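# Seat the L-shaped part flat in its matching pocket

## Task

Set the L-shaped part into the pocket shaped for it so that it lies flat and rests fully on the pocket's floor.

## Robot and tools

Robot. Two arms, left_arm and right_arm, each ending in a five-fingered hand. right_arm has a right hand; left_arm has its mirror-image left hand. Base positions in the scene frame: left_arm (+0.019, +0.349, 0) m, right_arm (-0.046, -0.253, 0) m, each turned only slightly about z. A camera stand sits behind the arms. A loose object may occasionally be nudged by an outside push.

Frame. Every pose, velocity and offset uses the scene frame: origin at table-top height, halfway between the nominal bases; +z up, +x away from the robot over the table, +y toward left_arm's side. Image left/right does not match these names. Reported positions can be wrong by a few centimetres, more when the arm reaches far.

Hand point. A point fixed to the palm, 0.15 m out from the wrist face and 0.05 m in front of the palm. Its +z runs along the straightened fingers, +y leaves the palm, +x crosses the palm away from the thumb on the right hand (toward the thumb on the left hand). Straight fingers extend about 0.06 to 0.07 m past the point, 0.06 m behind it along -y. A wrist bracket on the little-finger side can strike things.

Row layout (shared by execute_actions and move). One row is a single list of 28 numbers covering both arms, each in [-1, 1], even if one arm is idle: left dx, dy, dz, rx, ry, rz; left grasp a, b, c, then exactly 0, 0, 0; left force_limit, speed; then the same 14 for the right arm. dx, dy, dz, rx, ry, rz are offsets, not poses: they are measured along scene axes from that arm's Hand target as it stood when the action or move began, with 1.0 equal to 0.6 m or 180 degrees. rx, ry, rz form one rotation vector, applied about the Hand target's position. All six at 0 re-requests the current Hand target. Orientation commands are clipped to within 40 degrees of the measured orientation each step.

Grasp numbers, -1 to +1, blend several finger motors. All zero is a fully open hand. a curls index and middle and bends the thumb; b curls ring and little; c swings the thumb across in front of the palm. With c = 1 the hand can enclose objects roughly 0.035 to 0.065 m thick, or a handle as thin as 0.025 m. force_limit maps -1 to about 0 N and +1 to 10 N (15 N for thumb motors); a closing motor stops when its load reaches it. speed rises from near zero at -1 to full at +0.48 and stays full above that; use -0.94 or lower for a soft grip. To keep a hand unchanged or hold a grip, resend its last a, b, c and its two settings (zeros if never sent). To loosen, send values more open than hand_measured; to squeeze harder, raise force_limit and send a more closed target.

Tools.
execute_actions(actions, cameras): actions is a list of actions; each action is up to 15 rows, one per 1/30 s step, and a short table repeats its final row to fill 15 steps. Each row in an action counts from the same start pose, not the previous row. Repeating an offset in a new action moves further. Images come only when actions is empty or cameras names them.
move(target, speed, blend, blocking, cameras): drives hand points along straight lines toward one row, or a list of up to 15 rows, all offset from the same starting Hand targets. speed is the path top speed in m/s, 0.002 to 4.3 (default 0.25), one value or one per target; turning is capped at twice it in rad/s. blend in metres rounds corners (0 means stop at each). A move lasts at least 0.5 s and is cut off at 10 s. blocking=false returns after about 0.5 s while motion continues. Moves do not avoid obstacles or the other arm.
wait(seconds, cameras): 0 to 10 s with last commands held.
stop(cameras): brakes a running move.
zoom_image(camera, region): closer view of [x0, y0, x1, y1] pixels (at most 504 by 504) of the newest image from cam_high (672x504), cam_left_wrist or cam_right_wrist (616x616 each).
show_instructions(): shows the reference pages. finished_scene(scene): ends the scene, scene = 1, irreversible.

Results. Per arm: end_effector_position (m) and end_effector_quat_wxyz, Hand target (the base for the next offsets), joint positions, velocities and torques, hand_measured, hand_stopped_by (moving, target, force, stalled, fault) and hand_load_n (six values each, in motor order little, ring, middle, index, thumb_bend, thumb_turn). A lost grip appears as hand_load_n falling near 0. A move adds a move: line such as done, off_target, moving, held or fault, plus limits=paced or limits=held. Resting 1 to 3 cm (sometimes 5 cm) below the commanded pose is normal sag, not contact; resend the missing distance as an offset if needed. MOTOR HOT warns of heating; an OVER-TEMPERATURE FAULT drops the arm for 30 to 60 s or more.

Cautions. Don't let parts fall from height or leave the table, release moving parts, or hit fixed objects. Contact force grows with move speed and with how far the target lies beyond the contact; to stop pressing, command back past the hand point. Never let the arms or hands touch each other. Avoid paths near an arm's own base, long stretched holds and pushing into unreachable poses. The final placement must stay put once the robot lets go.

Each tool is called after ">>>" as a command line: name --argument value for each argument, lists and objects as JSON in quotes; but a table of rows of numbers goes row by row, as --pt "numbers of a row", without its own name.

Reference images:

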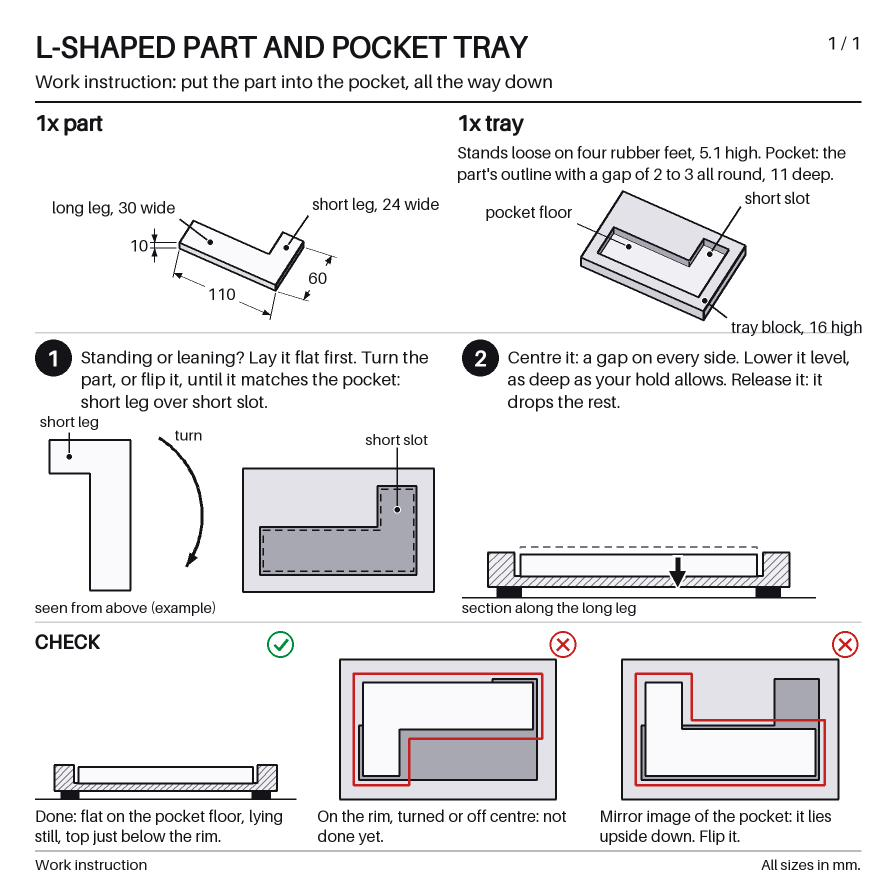

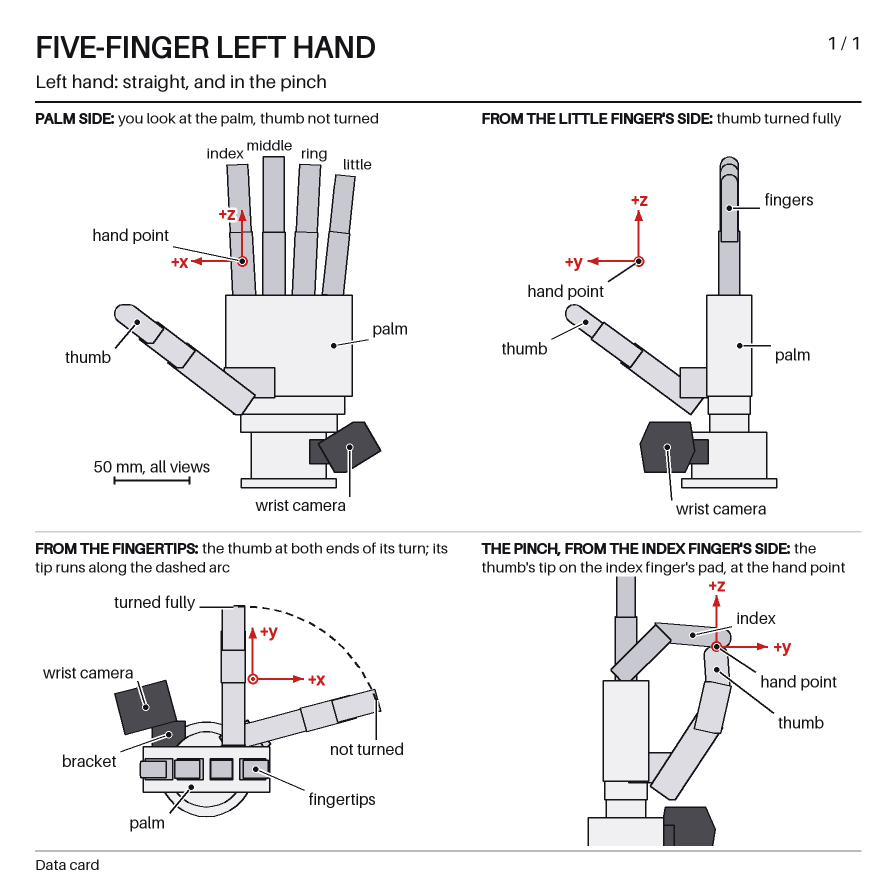

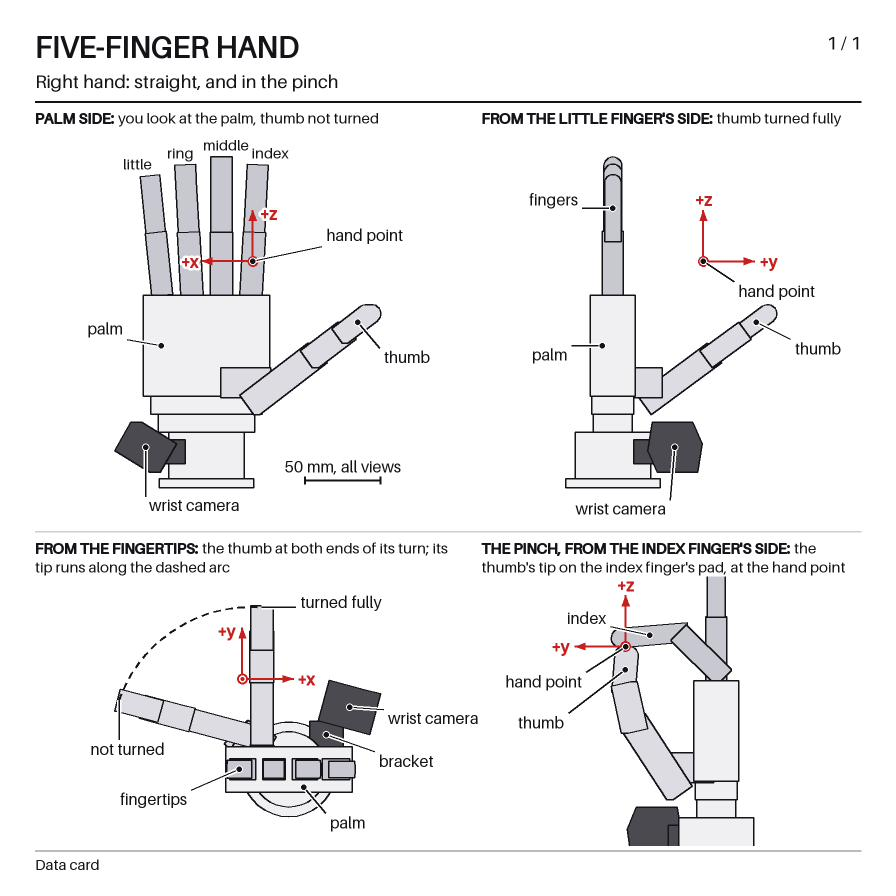

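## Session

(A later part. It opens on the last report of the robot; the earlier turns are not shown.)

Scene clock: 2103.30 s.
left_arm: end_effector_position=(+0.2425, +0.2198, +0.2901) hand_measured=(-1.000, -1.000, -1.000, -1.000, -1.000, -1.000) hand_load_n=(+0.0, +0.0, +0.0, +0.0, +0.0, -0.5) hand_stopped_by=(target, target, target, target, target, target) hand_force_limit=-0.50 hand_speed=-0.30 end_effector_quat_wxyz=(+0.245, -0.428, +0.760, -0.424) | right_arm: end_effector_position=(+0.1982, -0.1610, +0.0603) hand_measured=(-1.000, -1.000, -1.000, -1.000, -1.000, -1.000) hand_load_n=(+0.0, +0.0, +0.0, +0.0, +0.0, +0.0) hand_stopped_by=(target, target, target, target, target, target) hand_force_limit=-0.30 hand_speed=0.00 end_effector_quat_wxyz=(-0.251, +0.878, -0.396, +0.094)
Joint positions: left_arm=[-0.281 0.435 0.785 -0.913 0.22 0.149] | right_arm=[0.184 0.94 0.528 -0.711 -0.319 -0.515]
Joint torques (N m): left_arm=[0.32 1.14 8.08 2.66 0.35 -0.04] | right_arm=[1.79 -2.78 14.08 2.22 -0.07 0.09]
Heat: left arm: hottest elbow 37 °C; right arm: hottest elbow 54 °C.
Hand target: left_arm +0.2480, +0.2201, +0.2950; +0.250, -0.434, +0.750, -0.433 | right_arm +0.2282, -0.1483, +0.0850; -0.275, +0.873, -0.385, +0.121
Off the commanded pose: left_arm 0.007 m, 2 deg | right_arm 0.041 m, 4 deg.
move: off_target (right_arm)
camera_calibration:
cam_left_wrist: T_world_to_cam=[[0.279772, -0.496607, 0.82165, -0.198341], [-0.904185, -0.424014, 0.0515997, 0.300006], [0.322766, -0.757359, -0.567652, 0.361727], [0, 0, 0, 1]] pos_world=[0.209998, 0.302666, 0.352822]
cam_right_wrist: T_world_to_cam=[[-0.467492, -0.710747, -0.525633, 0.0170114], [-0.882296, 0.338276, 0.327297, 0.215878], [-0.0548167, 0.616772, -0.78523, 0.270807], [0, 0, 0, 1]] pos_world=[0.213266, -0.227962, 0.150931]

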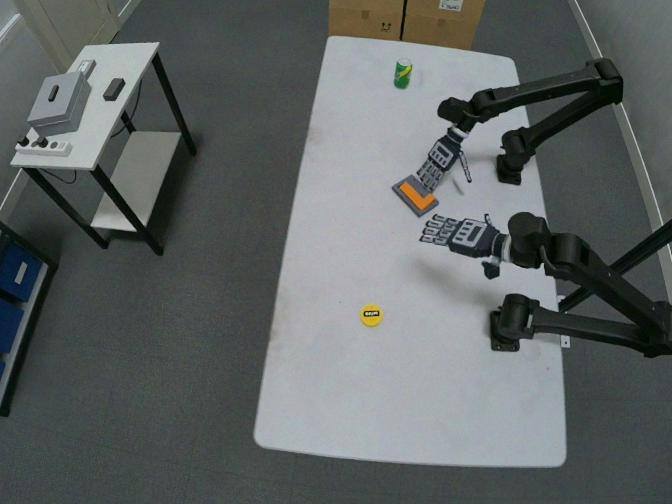

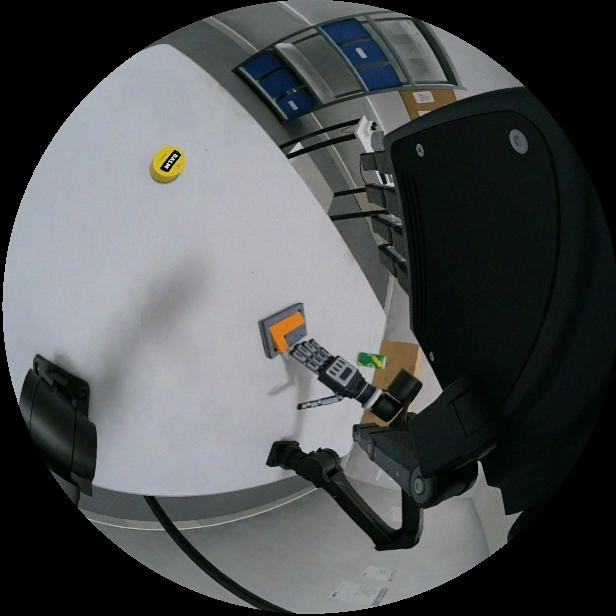

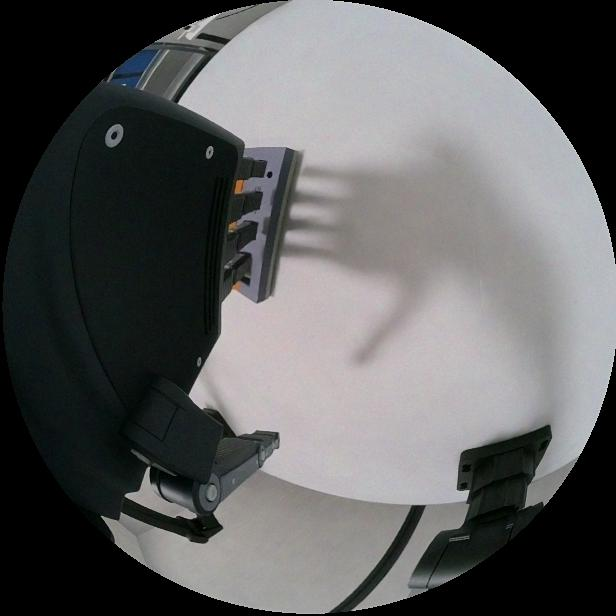

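>>> move --target '[0,0,0,0,0,0, 0,0,0,0,0,0, -0.5, -0.3, 0.025,0.003,-0.0117,0,0,0, 0,0,0,0,0,0, -0.3, 0]' --speed 0.05 --cameras '["all"]'

>>> zoom_image --camera "cam_left_wrist" --region '[250, 280, 360, 380]'

>>> zoom_image --camera "cam_right_wrist" --region '[210, 120, 330, 310]'

>>> zoom_image --camera "cam_high" --region '[385, 160, 455, 230]'

Scene clock: 2141.70 s.
left_arm: end_effector_position=(+0.2425, +0.2198, +0.2901) hand_measured=(-1.000, -1.000, -1.000, -1.000, -1.000, -1.000) hand_load_n=(+0.0, +0.0, +0.0, +0.0, +0.0, -0.5) hand_stopped_by=(target, target, target, target, target, target) hand_force_limit=-0.50 hand_speed=-0.30 end_effector_quat_wxyz=(+0.245, -0.428, +0.760, -0.424) | right_arm: end_effector_position=(+0.2129, -0.1590, +0.0547) hand_measured=(-1.000, -1.000, -1.000, -1.000, -1.000, -1.000) hand_load_n=(+0.0, +0.0, +0.0, +0.0, +0.0, +0.0) hand_stopped_by=(target, target, target, target, target, target) hand_force_limit=-0.30 hand_speed=0.00 end_effector_quat_wxyz=(-0.251, +0.878, -0.396, +0.095)
Joint positions: left_arm=[-0.281 0.435 0.785 -0.913 0.22 0.149] | right_arm=[0.184 1.002 0.545 -0.665 -0.319 -0.515]
Joint torques (N m): left_arm=[0.73 0.79 8.12 2.63 0.33 -0.03] | right_arm=[1.38 -3.31 13.85 2.29 -0.11 0.07]
Heat: left arm: hottest elbow 37 °C; right arm: hottest elbow 54 °C.
Hand target: left_arm +0.2480, +0.2201, +0.2950; +0.250, -0.434, +0.750, -0.433 | right_arm +0.2432, -0.1465, +0.0780; -0.275, +0.873, -0.385, +0.121
Off the commanded pose: left_arm 0.007 m, 2 deg | right_arm 0.040 m, 4 deg.
move: off_target (right_arm)
camera_calibration:
cam_left_wrist: T_world_to_cam=[[0.279772, -0.496607, 0.82165, -0.198341], [-0.904185, -0.424014, 0.0515997, 0.300006], [0.322766, -0.757359, -0.567652, 0.361727], [0, 0, 0, 1]] pos_world=[0.209998, 0.302666, 0.352822]
cam_right_wrist: T_world_to_cam=[[-0.466659, -0.710646, -0.526508, 0.0222301], [-0.882811, 0.338189, 0.325995, 0.230114], [-0.0536081, 0.616936, -0.785185, 0.265728], [0, 0, 0, 1]] pos_world=[0.227766, -0.225962, 0.145334]

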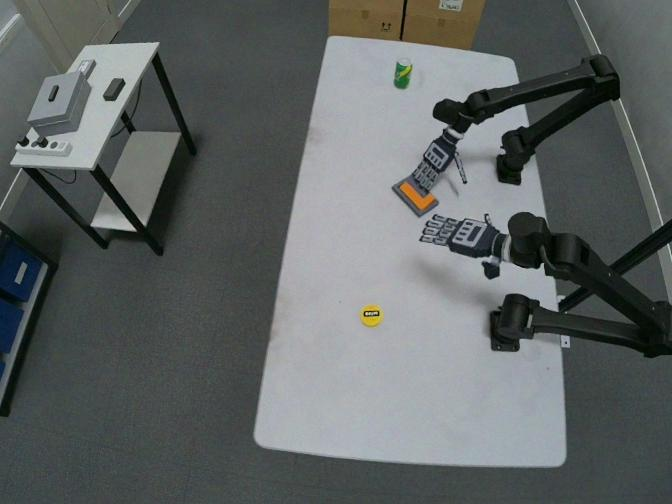

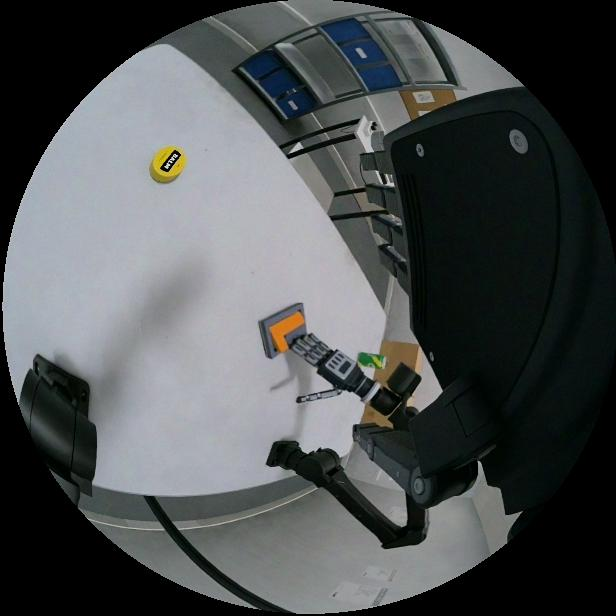

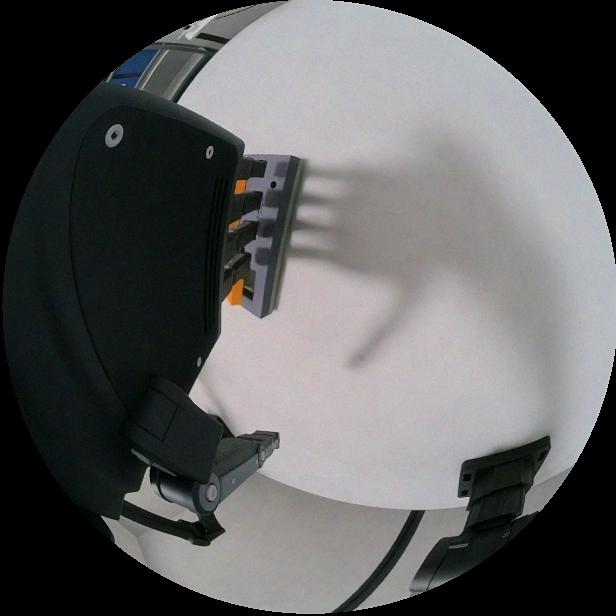

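Scaled by 4.582 from the camera's 616x616 image, which has a finer 880x880 frame.

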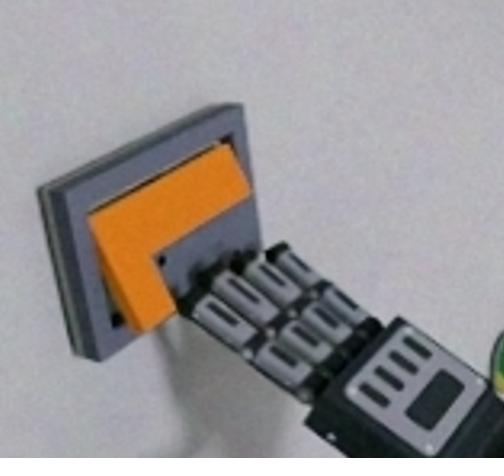

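Scaled by 2.653 from the camera's 616x616 image, which has a finer 880x880 frame.

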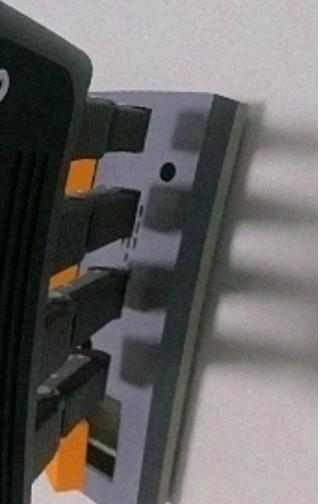

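Scaled by 7.200 from the camera's 672x504 image, which has a finer 960x720 frame.

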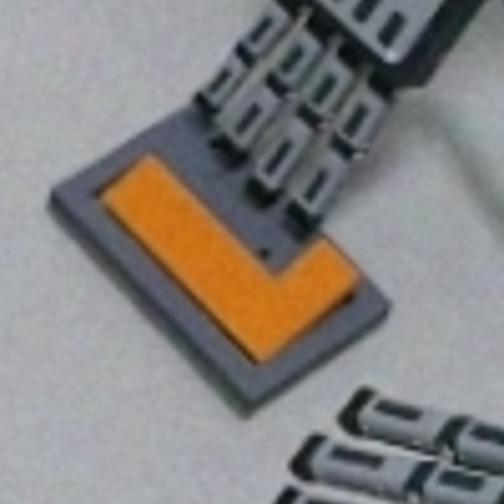

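>>> move --target '[0,0,0,0,0,0, 0,0,0,0,0,0, -0.5, -0.3, 0.0242,0.0107,-0.01,0,0,0, 0,0,0,0,0,0, -0.3, 0]' --speed 0.05 --cameras '["all"]'

>>> zoom_image --camera "cam_left_wrist" --region '[250, 280, 360, 380]'

>>> zoom_image --camera "cam_right_wrist" --region '[210, 120, 330, 310]'

>>> zoom_image --camera "cam_high" --region '[385, 160, 455, 230]'

Scene clock: 2167.30 s.
left_arm: end_effector_position=(+0.2425, +0.2198, +0.2901) hand_measured=(-1.000, -1.000, -1.000, -1.000, -1.000, -1.000) hand_load_n=(+0.0, +0.0, +0.5, +0.0, +0.0, +0.0) hand_stopped_by=(target, target, target, target, target, target) hand_force_limit=-0.50 hand_speed=-0.30 end_effector_quat_wxyz=(+0.245, -0.428, +0.760, -0.424) | right_arm: end_effector_position=(+0.2274, -0.1539, +0.0494) hand_measured=(-1.000, -1.000, -1.000, -1.000, -1.000, -1.000) hand_load_n=(+0.0, +0.0, +0.0, +0.0, +0.0, +0.0) hand_stopped_by=(target, target, target, target, target, target) hand_force_limit=-0.30 hand_speed=0.00 end_effector_quat_wxyz=(-0.251, +0.878, -0.395, +0.096)
Joint positions: left_arm=[-0.281 0.435 0.785 -0.913 0.22 0.149] | right_arm=[0.196 1.061 0.565 -0.621 -0.313 -0.504]
Joint torques (N m): left_arm=[0.56 0.91 8.25 2.65 0.32 -0.05] | right_arm=[1.79 -4.31 13.71 2.26 -0.09 0.1]
Heat: left arm: hottest elbow 37 °C; right arm: hottest elbow 56 °C.
Hand target: left_arm +0.2480, +0.2201, +0.2950; +0.250, -0.434, +0.750, -0.433 | right_arm +0.2577, -0.1401, +0.0720; -0.275, +0.873, -0.385, +0.121
Off the commanded pose: left_arm 0.007 m, 2 deg | right_arm 0.040 m, 4 deg.
move: off_target (right_arm)
camera_calibration:
cam_left_wrist: T_world_to_cam=[[0.279772, -0.496607, 0.82165, -0.198341], [-0.904185, -0.424014, 0.0515997, 0.300006], [0.322766, -0.757359, -0.567652, 0.361727], [0, 0, 0, 1]] pos_world=[0.209998, 0.302666, 0.352822]
cam_right_wrist: T_world_to_cam=[[-0.465628, -0.711302, -0.526536, 0.0293951], [-0.883404, 0.338083, 0.324496, 0.243158], [-0.0528019, 0.616238, -0.785788, 0.258929], [0, 0, 0, 1]] pos_world=[0.242166, -0.220861, 0.140037]

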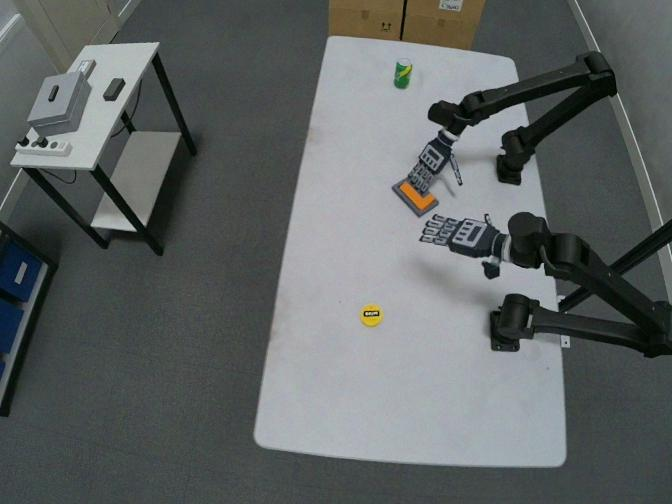

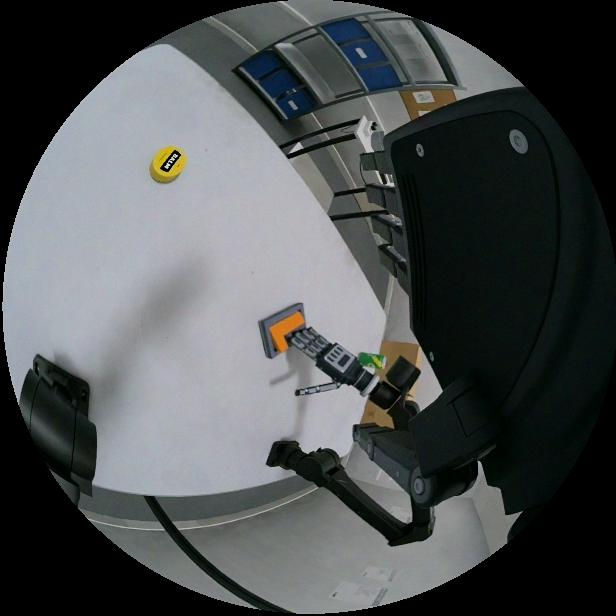

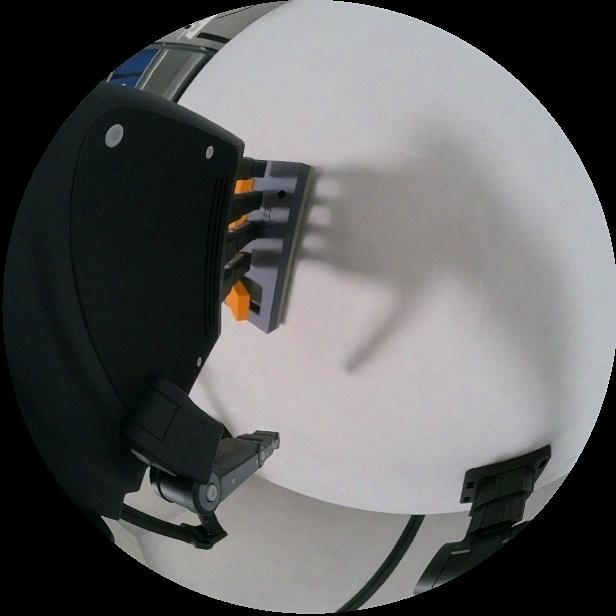

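Scaled by 4.582 from the camera's 616x616 image, which has a finer 880x880 frame.

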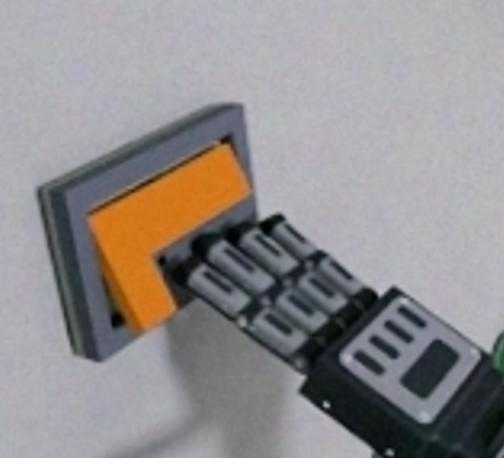

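Scaled by 2.653 from the camera's 616x616 image, which has a finer 880x880 frame.

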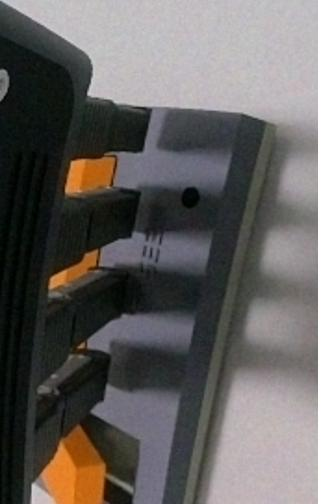

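Scaled by 7.200 from the camera's 672x504 image, which has a finer 960x720 frame.

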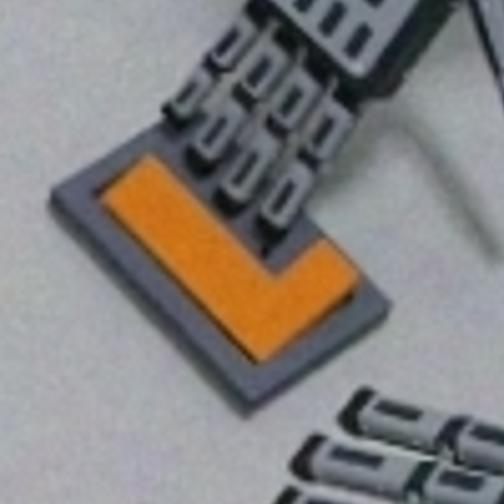

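>>> move --target '[0,0,0,0,0,0, 0,0,0,0,0,0, -0.5, -0.3, 0.0092,0.0083,-0.0067,0,0,0, 0,0,0,0,0,0, -0.3, 0]' --speed 0.04 --cameras '["all"]'

>>> zoom_image --camera "cam_left_wrist" --region '[250, 280, 360, 380]'

>>> zoom_image --camera "cam_right_wrist" --region '[210, 120, 330, 310]'

>>> zoom_image --camera "cam_high" --region '[385, 160, 455, 230]'

Scene clock: 2181.40 s.
left_arm: end_effector_position=(+0.2425, +0.2198, +0.2901) hand_measured=(-1.000, -1.000, -1.000, -1.000, -1.000, -1.000) hand_load_n=(+0.0, +0.0, +0.0, +0.0, +0.0, +0.0) hand_stopped_by=(target, target, target, target, target, target) hand_force_limit=-0.50 hand_speed=-0.30 end_effector_quat_wxyz=(+0.245, -0.428, +0.760, -0.424) | right_arm: end_effector_position=(+0.2346, -0.1491, +0.0480) hand_measured=(-1.000, -1.000, -1.000, -1.000, -1.000, -1.000) hand_load_n=(+0.0, +0.0, +0.0, +0.0, +0.0, +0.0) hand_stopped_by=(target, target, target, target, target, target) hand_force_limit=-0.30 hand_speed=0.00 end_effector_quat_wxyz=(-0.253, +0.878, -0.394, +0.098)
Joint positions: left_arm=[-0.281 0.435 0.785 -0.913 0.22 0.149] | right_arm=[0.21 1.084 0.574 -0.596 -0.307 -0.492]
Joint torques (N m): left_arm=[0.67 1.08 8.16 2.65 0.32 -0.04] | right_arm=[1.44 -4.37 13.26 2.21 -0.06 0.09]
Heat: left arm: hottest elbow 37 °C; right arm: hottest elbow 54 °C.
Hand target: left_arm +0.2480, +0.2201, +0.2950; +0.250, -0.434, +0.750, -0.433 | right_arm +0.2632, -0.1351, +0.0680; -0.275, +0.873, -0.385, +0.121
Off the commanded pose: left_arm 0.007 m, 2 deg | right_arm 0.038 m, 4 deg.
move: off_target (right_arm)
camera_calibration:
cam_left_wrist: T_world_to_cam=[[0.279772, -0.496607, 0.82165, -0.198341], [-0.904185, -0.424014, 0.0515997, 0.300006], [0.322766, -0.757359, -0.567652, 0.361727], [0, 0, 0, 1]] pos_world=[0.209998, 0.302666, 0.352822]
cam_right_wrist: T_world_to_cam=[[-0.461487, -0.71122, -0.530279, 0.0347134], [-0.885865, 0.337314, 0.318533, 0.249057], [-0.0476766, 0.616754, -0.785711, 0.254134], [0, 0, 0, 1]] pos_world=[0.248767, -0.216059, 0.138751]

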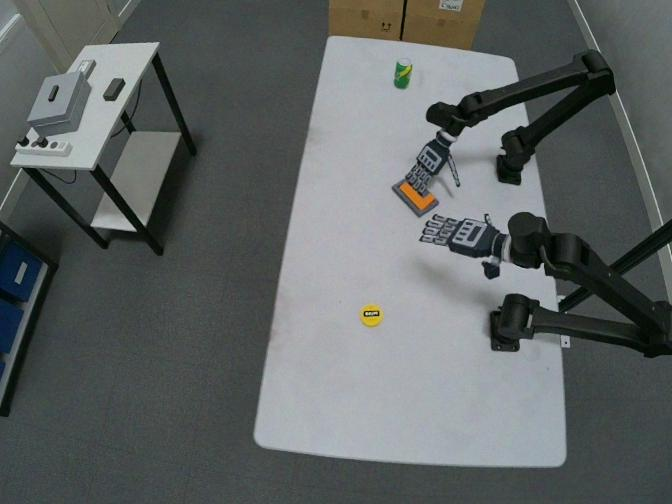

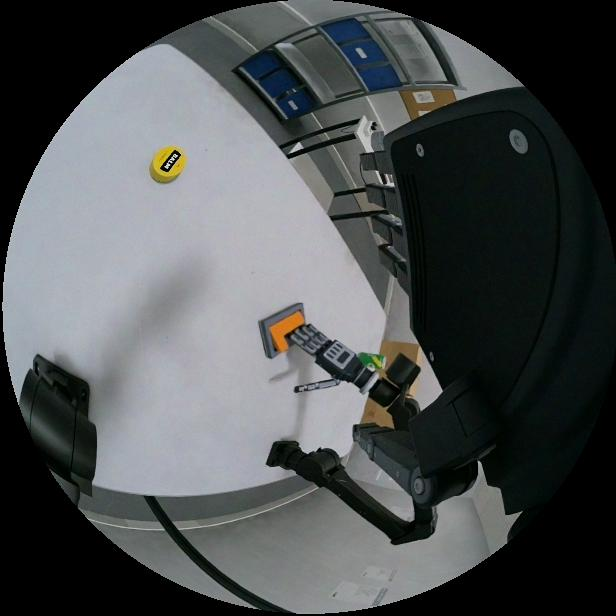

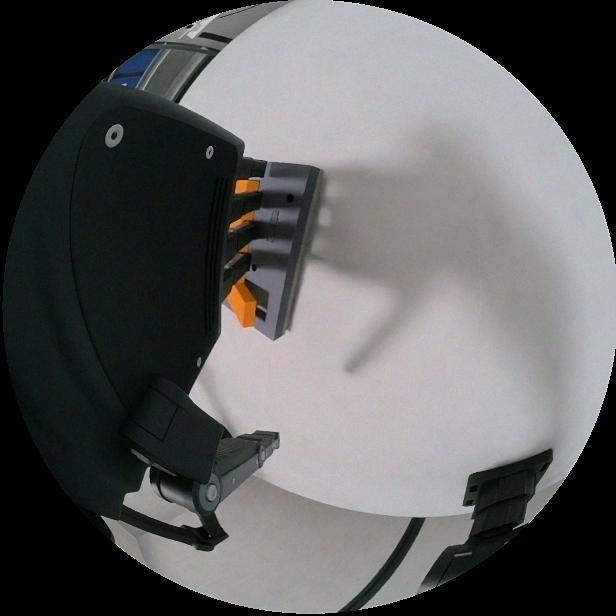

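Scaled by 4.582 from the camera's 616x616 image, which has a finer 880x880 frame.

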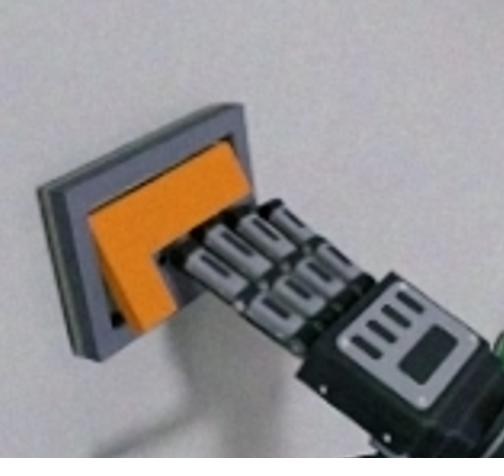

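Scaled by 2.653 from the camera's 616x616 image, which has a finer 880x880 frame.

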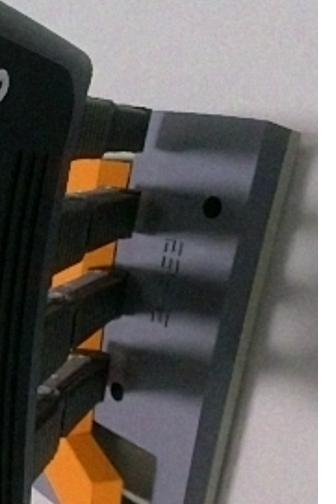

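Scaled by 7.200 from the camera's 672x504 image, which has a finer 960x720 frame.

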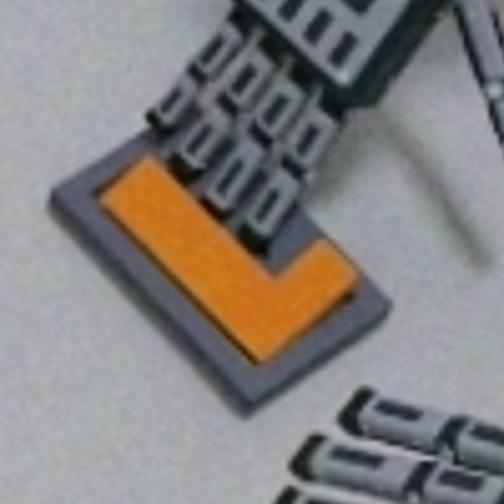

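>>> move --target '[0,0,0,0,0,0, 0,0,0,0,0,0, -0.5, -0.3, 0.0098,0.009,-0.003,0,0,0, 0,0,0,0,0,0, -0.3, 0]' --speed 0.03 --cameras '["all"]'

>>> zoom_image --camera "cam_left_wrist" --region '[250, 280, 360, 380]'

>>> zoom_image --camera "cam_right_wrist" --region '[210, 120, 330, 310]'

>>> zoom_image --camera "cam_high" --region '[385, 160, 455, 230]'

Scene clock: 2191.00 s.
left_arm: end_effector_position=(+0.2425, +0.2198, +0.2901) hand_measured=(-1.000, -1.000, -1.000, -1.000, -1.000, -1.000) hand_load_n=(+0.0, +0.0, +0.0, +0.0, +0.0, +0.0) hand_stopped_by=(target, target, target, target, target, target) hand_force_limit=-0.50 hand_speed=-0.30 end_effector_quat_wxyz=(+0.245, -0.428, +0.760, -0.424) | right_arm: end_effector_position=(+0.2409, -0.1444, +0.0463) hand_measured=(-1.000, -1.000, -1.000, -1.000, -1.000, -1.000) hand_load_n=(+0.0, +0.0, +0.0, +0.0, +0.0, -0.5) hand_stopped_by=(target, target, target, target, target, target) hand_force_limit=-0.30 hand_speed=0.00 end_effector_quat_wxyz=(-0.253, +0.878, -0.395, +0.099)
Joint positions: left_arm=[-0.281 0.435 0.785 -0.913 0.22 0.149] | right_arm=[0.224 1.109 0.585 -0.578 -0.299 -0.478]
Joint torques (N m): left_arm=[0.5 1.08 8.13 2.69 0.33 -0.03] | right_arm=[1.32 -4.78 13.04 2.37 -0.03 0.11]
Heat: left arm: hottest elbow 37 °C; right arm: hottest elbow 54 °C.
Hand target: left_arm +0.2480, +0.2201, +0.2950; +0.250, -0.434, +0.750, -0.433 | right_arm +0.2691, -0.1297, +0.0662; -0.275, +0.873, -0.385, +0.121
Off the commanded pose: left_arm 0.007 m, 2 deg | right_arm 0.038 m, 4 deg.
move: off_target (right_arm)
camera_calibration:
cam_left_wrist: T_world_to_cam=[[0.279772, -0.496607, 0.82165, -0.198341], [-0.904185, -0.424014, 0.0515997, 0.300006], [0.322766, -0.757359, -0.567652, 0.361727], [0, 0, 0, 1]] pos_world=[0.209998, 0.302666, 0.352822]
cam_right_wrist: T_world_to_cam=[[-0.462196, -0.710935, -0.530044, 0.0402298], [-0.88557, 0.338846, 0.317727, 0.253744], [-0.0462801, 0.616242, -0.786196, 0.249874], [0, 0, 0, 1]] pos_world=[0.254866, -0.211362, 0.137152]

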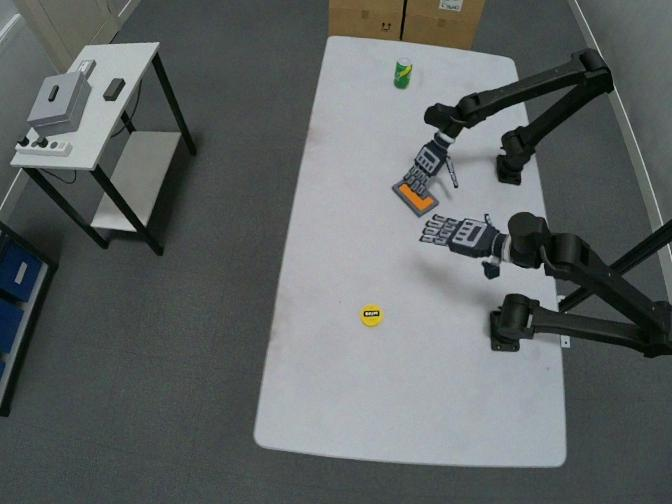

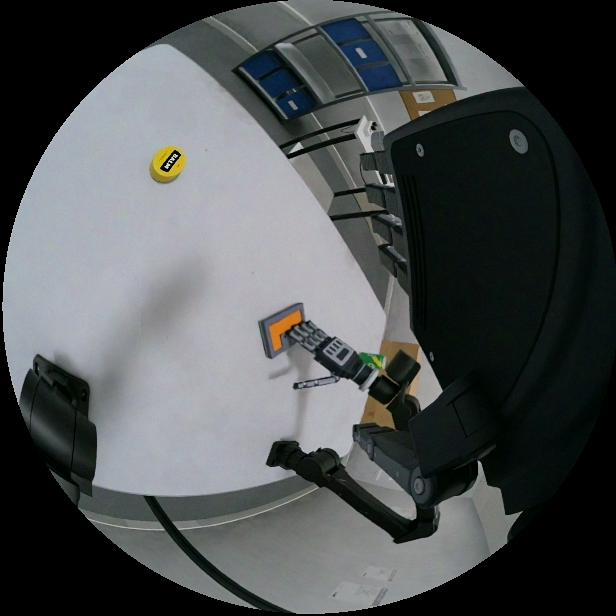

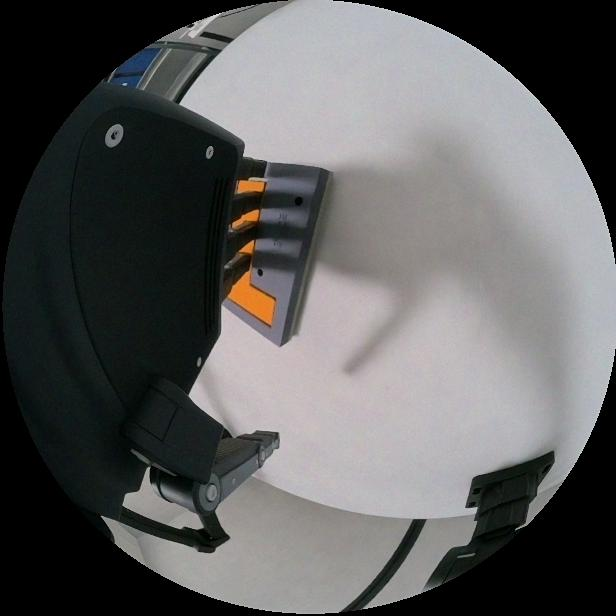

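Scaled by 4.582 from the camera's 616x616 image, which has a finer 880x880 frame.

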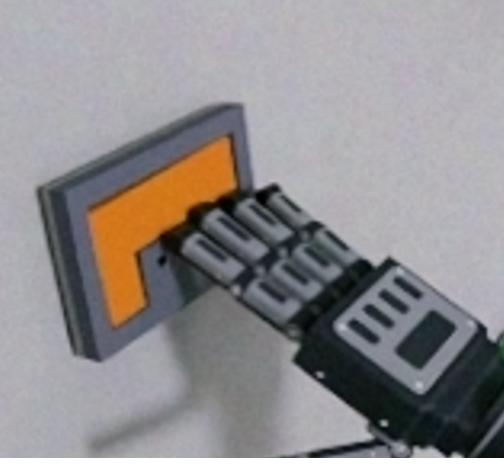

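Scaled by 2.653 from the camera's 616x616 image, which has a finer 880x880 frame.

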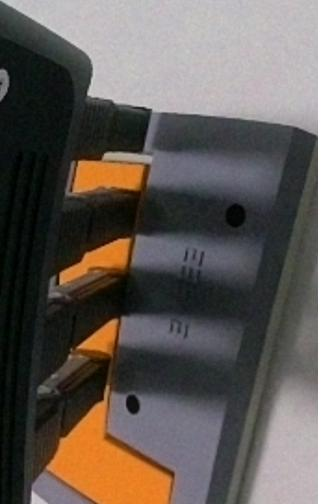

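Scaled by 7.200 from the camera's 672x504 image, which has a finer 960x720 frame.

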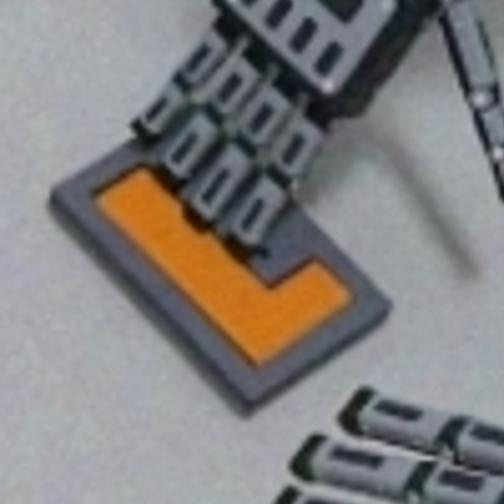

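>>> move --pt "0 0 0 0 0 0 0 0 0 0 0 0 -0.5 -0.3 -0.02 -0.02 0.15 0 0 0 0 0 0 0 0 0 -0.3 0" --pt "0 0 0 0 0 0 0 0 0 0 0 0 -0.5 -0.3 -0.05 -0.25 0.2 0 0 0 0 0 0 0 0 0 -0.3 0" --speed '[0.08, 0.2]' --blend '[0.03, 0]' --cameras '["all"]'

>>> zoom_image --camera "cam_left_wrist" --region '[250, 280, 360, 380]'

>>> zoom_image --camera "cam_right_wrist" --region '[200, 100, 400, 300]'

>>> zoom_image --camera "cam_high" --region '[385, 160, 455, 230]'

Scene clock: 2200.33 s.
left_arm: end_effector_position=(+0.2425, +0.2198, +0.2901) hand_measured=(-1.000, -1.000, -1.000, -1.000, -1.000, -1.000) hand_load_n=(+0.0, +0.0, +0.0, +0.0, +0.0, +0.0) hand_stopped_by=(target, target, target, target, target, target) hand_force_limit=-0.50 hand_speed=-0.30 end_effector_quat_wxyz=(+0.245, -0.428, +0.760, -0.424) | right_arm: end_effector_position=(+0.2213, -0.2716, +0.1620) hand_measured=(-1.000, -1.000, -1.000, -1.000, -1.000, -1.000) hand_load_n=(+0.0, +0.0, +0.0, +0.0, +0.0, +0.0) hand_stopped_by=(target, target, target, target, target, target) hand_force_limit=-0.30 hand_speed=0.00 end_effector_quat_wxyz=(-0.269, +0.874, -0.392, +0.095)
Joint positions: left_arm=[-0.281 0.435 0.785 -0.913 0.22 0.149] | right_arm=[-0.276 0.986 0.838 -1.152 -0.519 -0.98]
Joint torques (N m): left_arm=[0.32 0.97 8.13 2.71 0.32 -0.01] | right_arm=[-0.15 -3.84 14.58 0.47 -0.51 -0.18]
Heat: left arm: hottest elbow 37 °C; right arm: hottest elbow 54 °C.
Hand target: left_arm +0.2480, +0.2201, +0.2950; +0.250, -0.434, +0.750, -0.433 | right_arm +0.2391, -0.2797, +0.1862; -0.275, +0.873, -0.385, +0.121
Off the commanded pose: left_arm 0.007 m, 2 deg | right_arm 0.031 m, 3 deg.
move: off_target (right_arm)
camera_calibration:
cam_left_wrist: T_world_to_cam=[[0.279772, -0.496607, 0.82165, -0.198341], [-0.904185, -0.424014, 0.0515997, 0.300006], [0.322766, -0.757359, -0.567652, 0.361727], [0, 0, 0, 1]] pos_world=[0.209998, 0.302666, 0.352822]
cam_right_wrist: T_world_to_cam=[[-0.452745, -0.696285, -0.556964, 0.00831469], [-0.890562, 0.322423, 0.320846, 0.238889], [-0.0438223, 0.641273, -0.766061, 0.421215], [0, 0, 0, 1]] pos_world=[0.234968, -0.341348, 0.250661]

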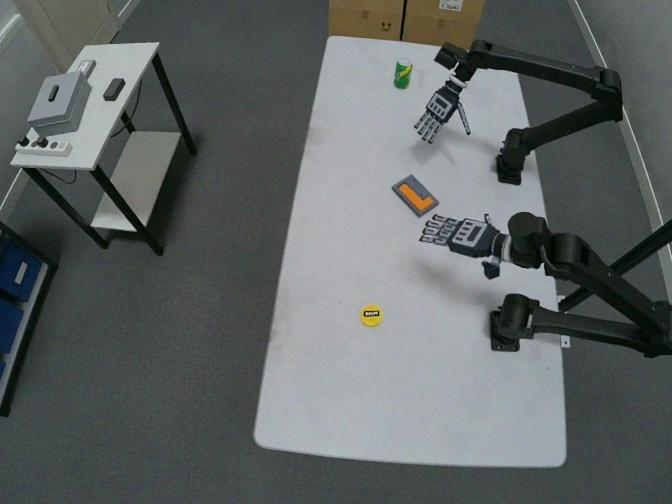

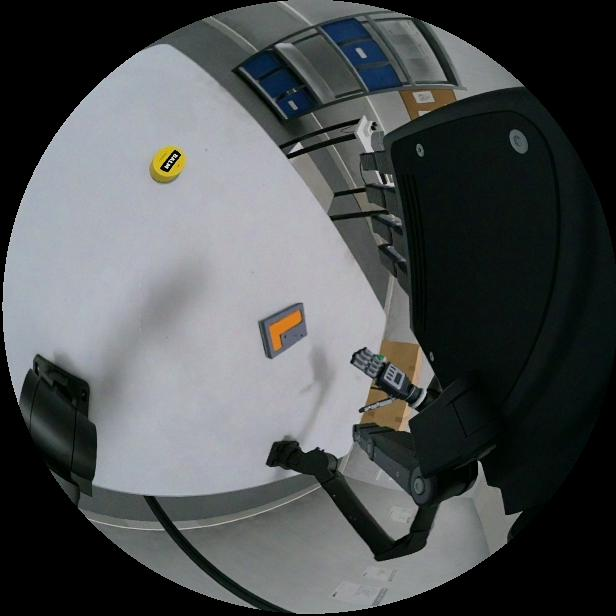

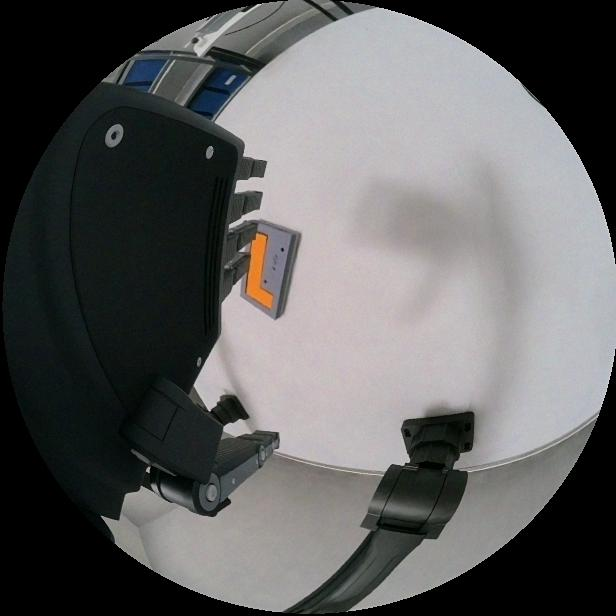

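Scaled by 4.582 from the camera's 616x616 image, which has a finer 880x880 frame.

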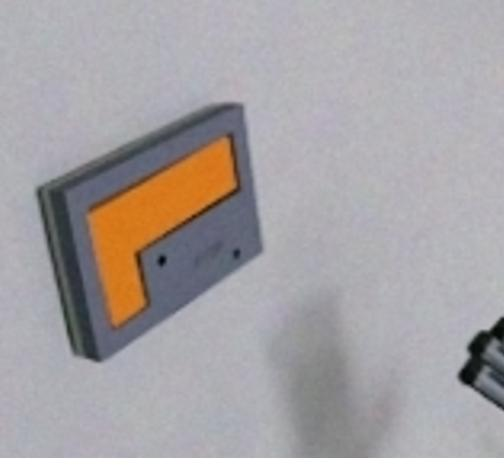

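Scaled by 2.520 from the camera's 616x616 image, which has a finer 880x880 frame.

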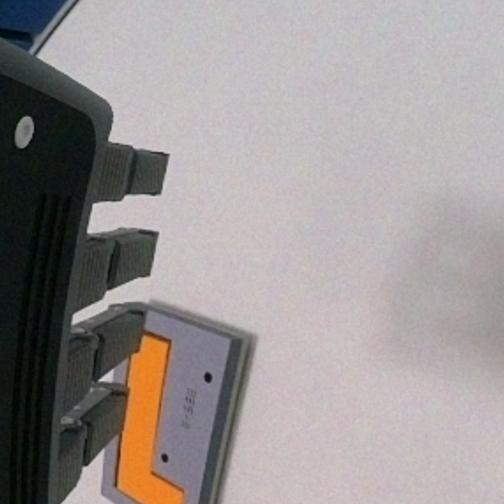

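Scaled by 7.200 from the camera's 672x504 image, which has a finer 960x720 frame.

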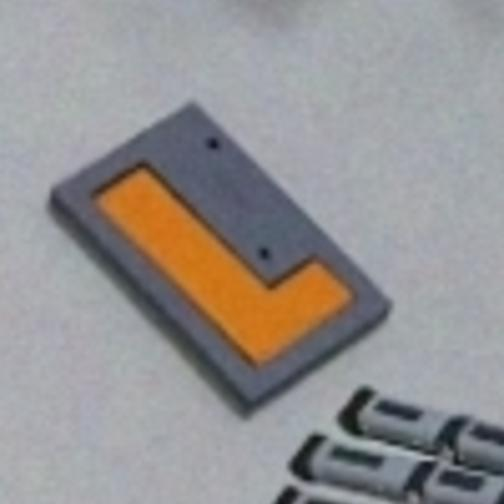

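>>> finished_scene

The scene is finished: the task was done.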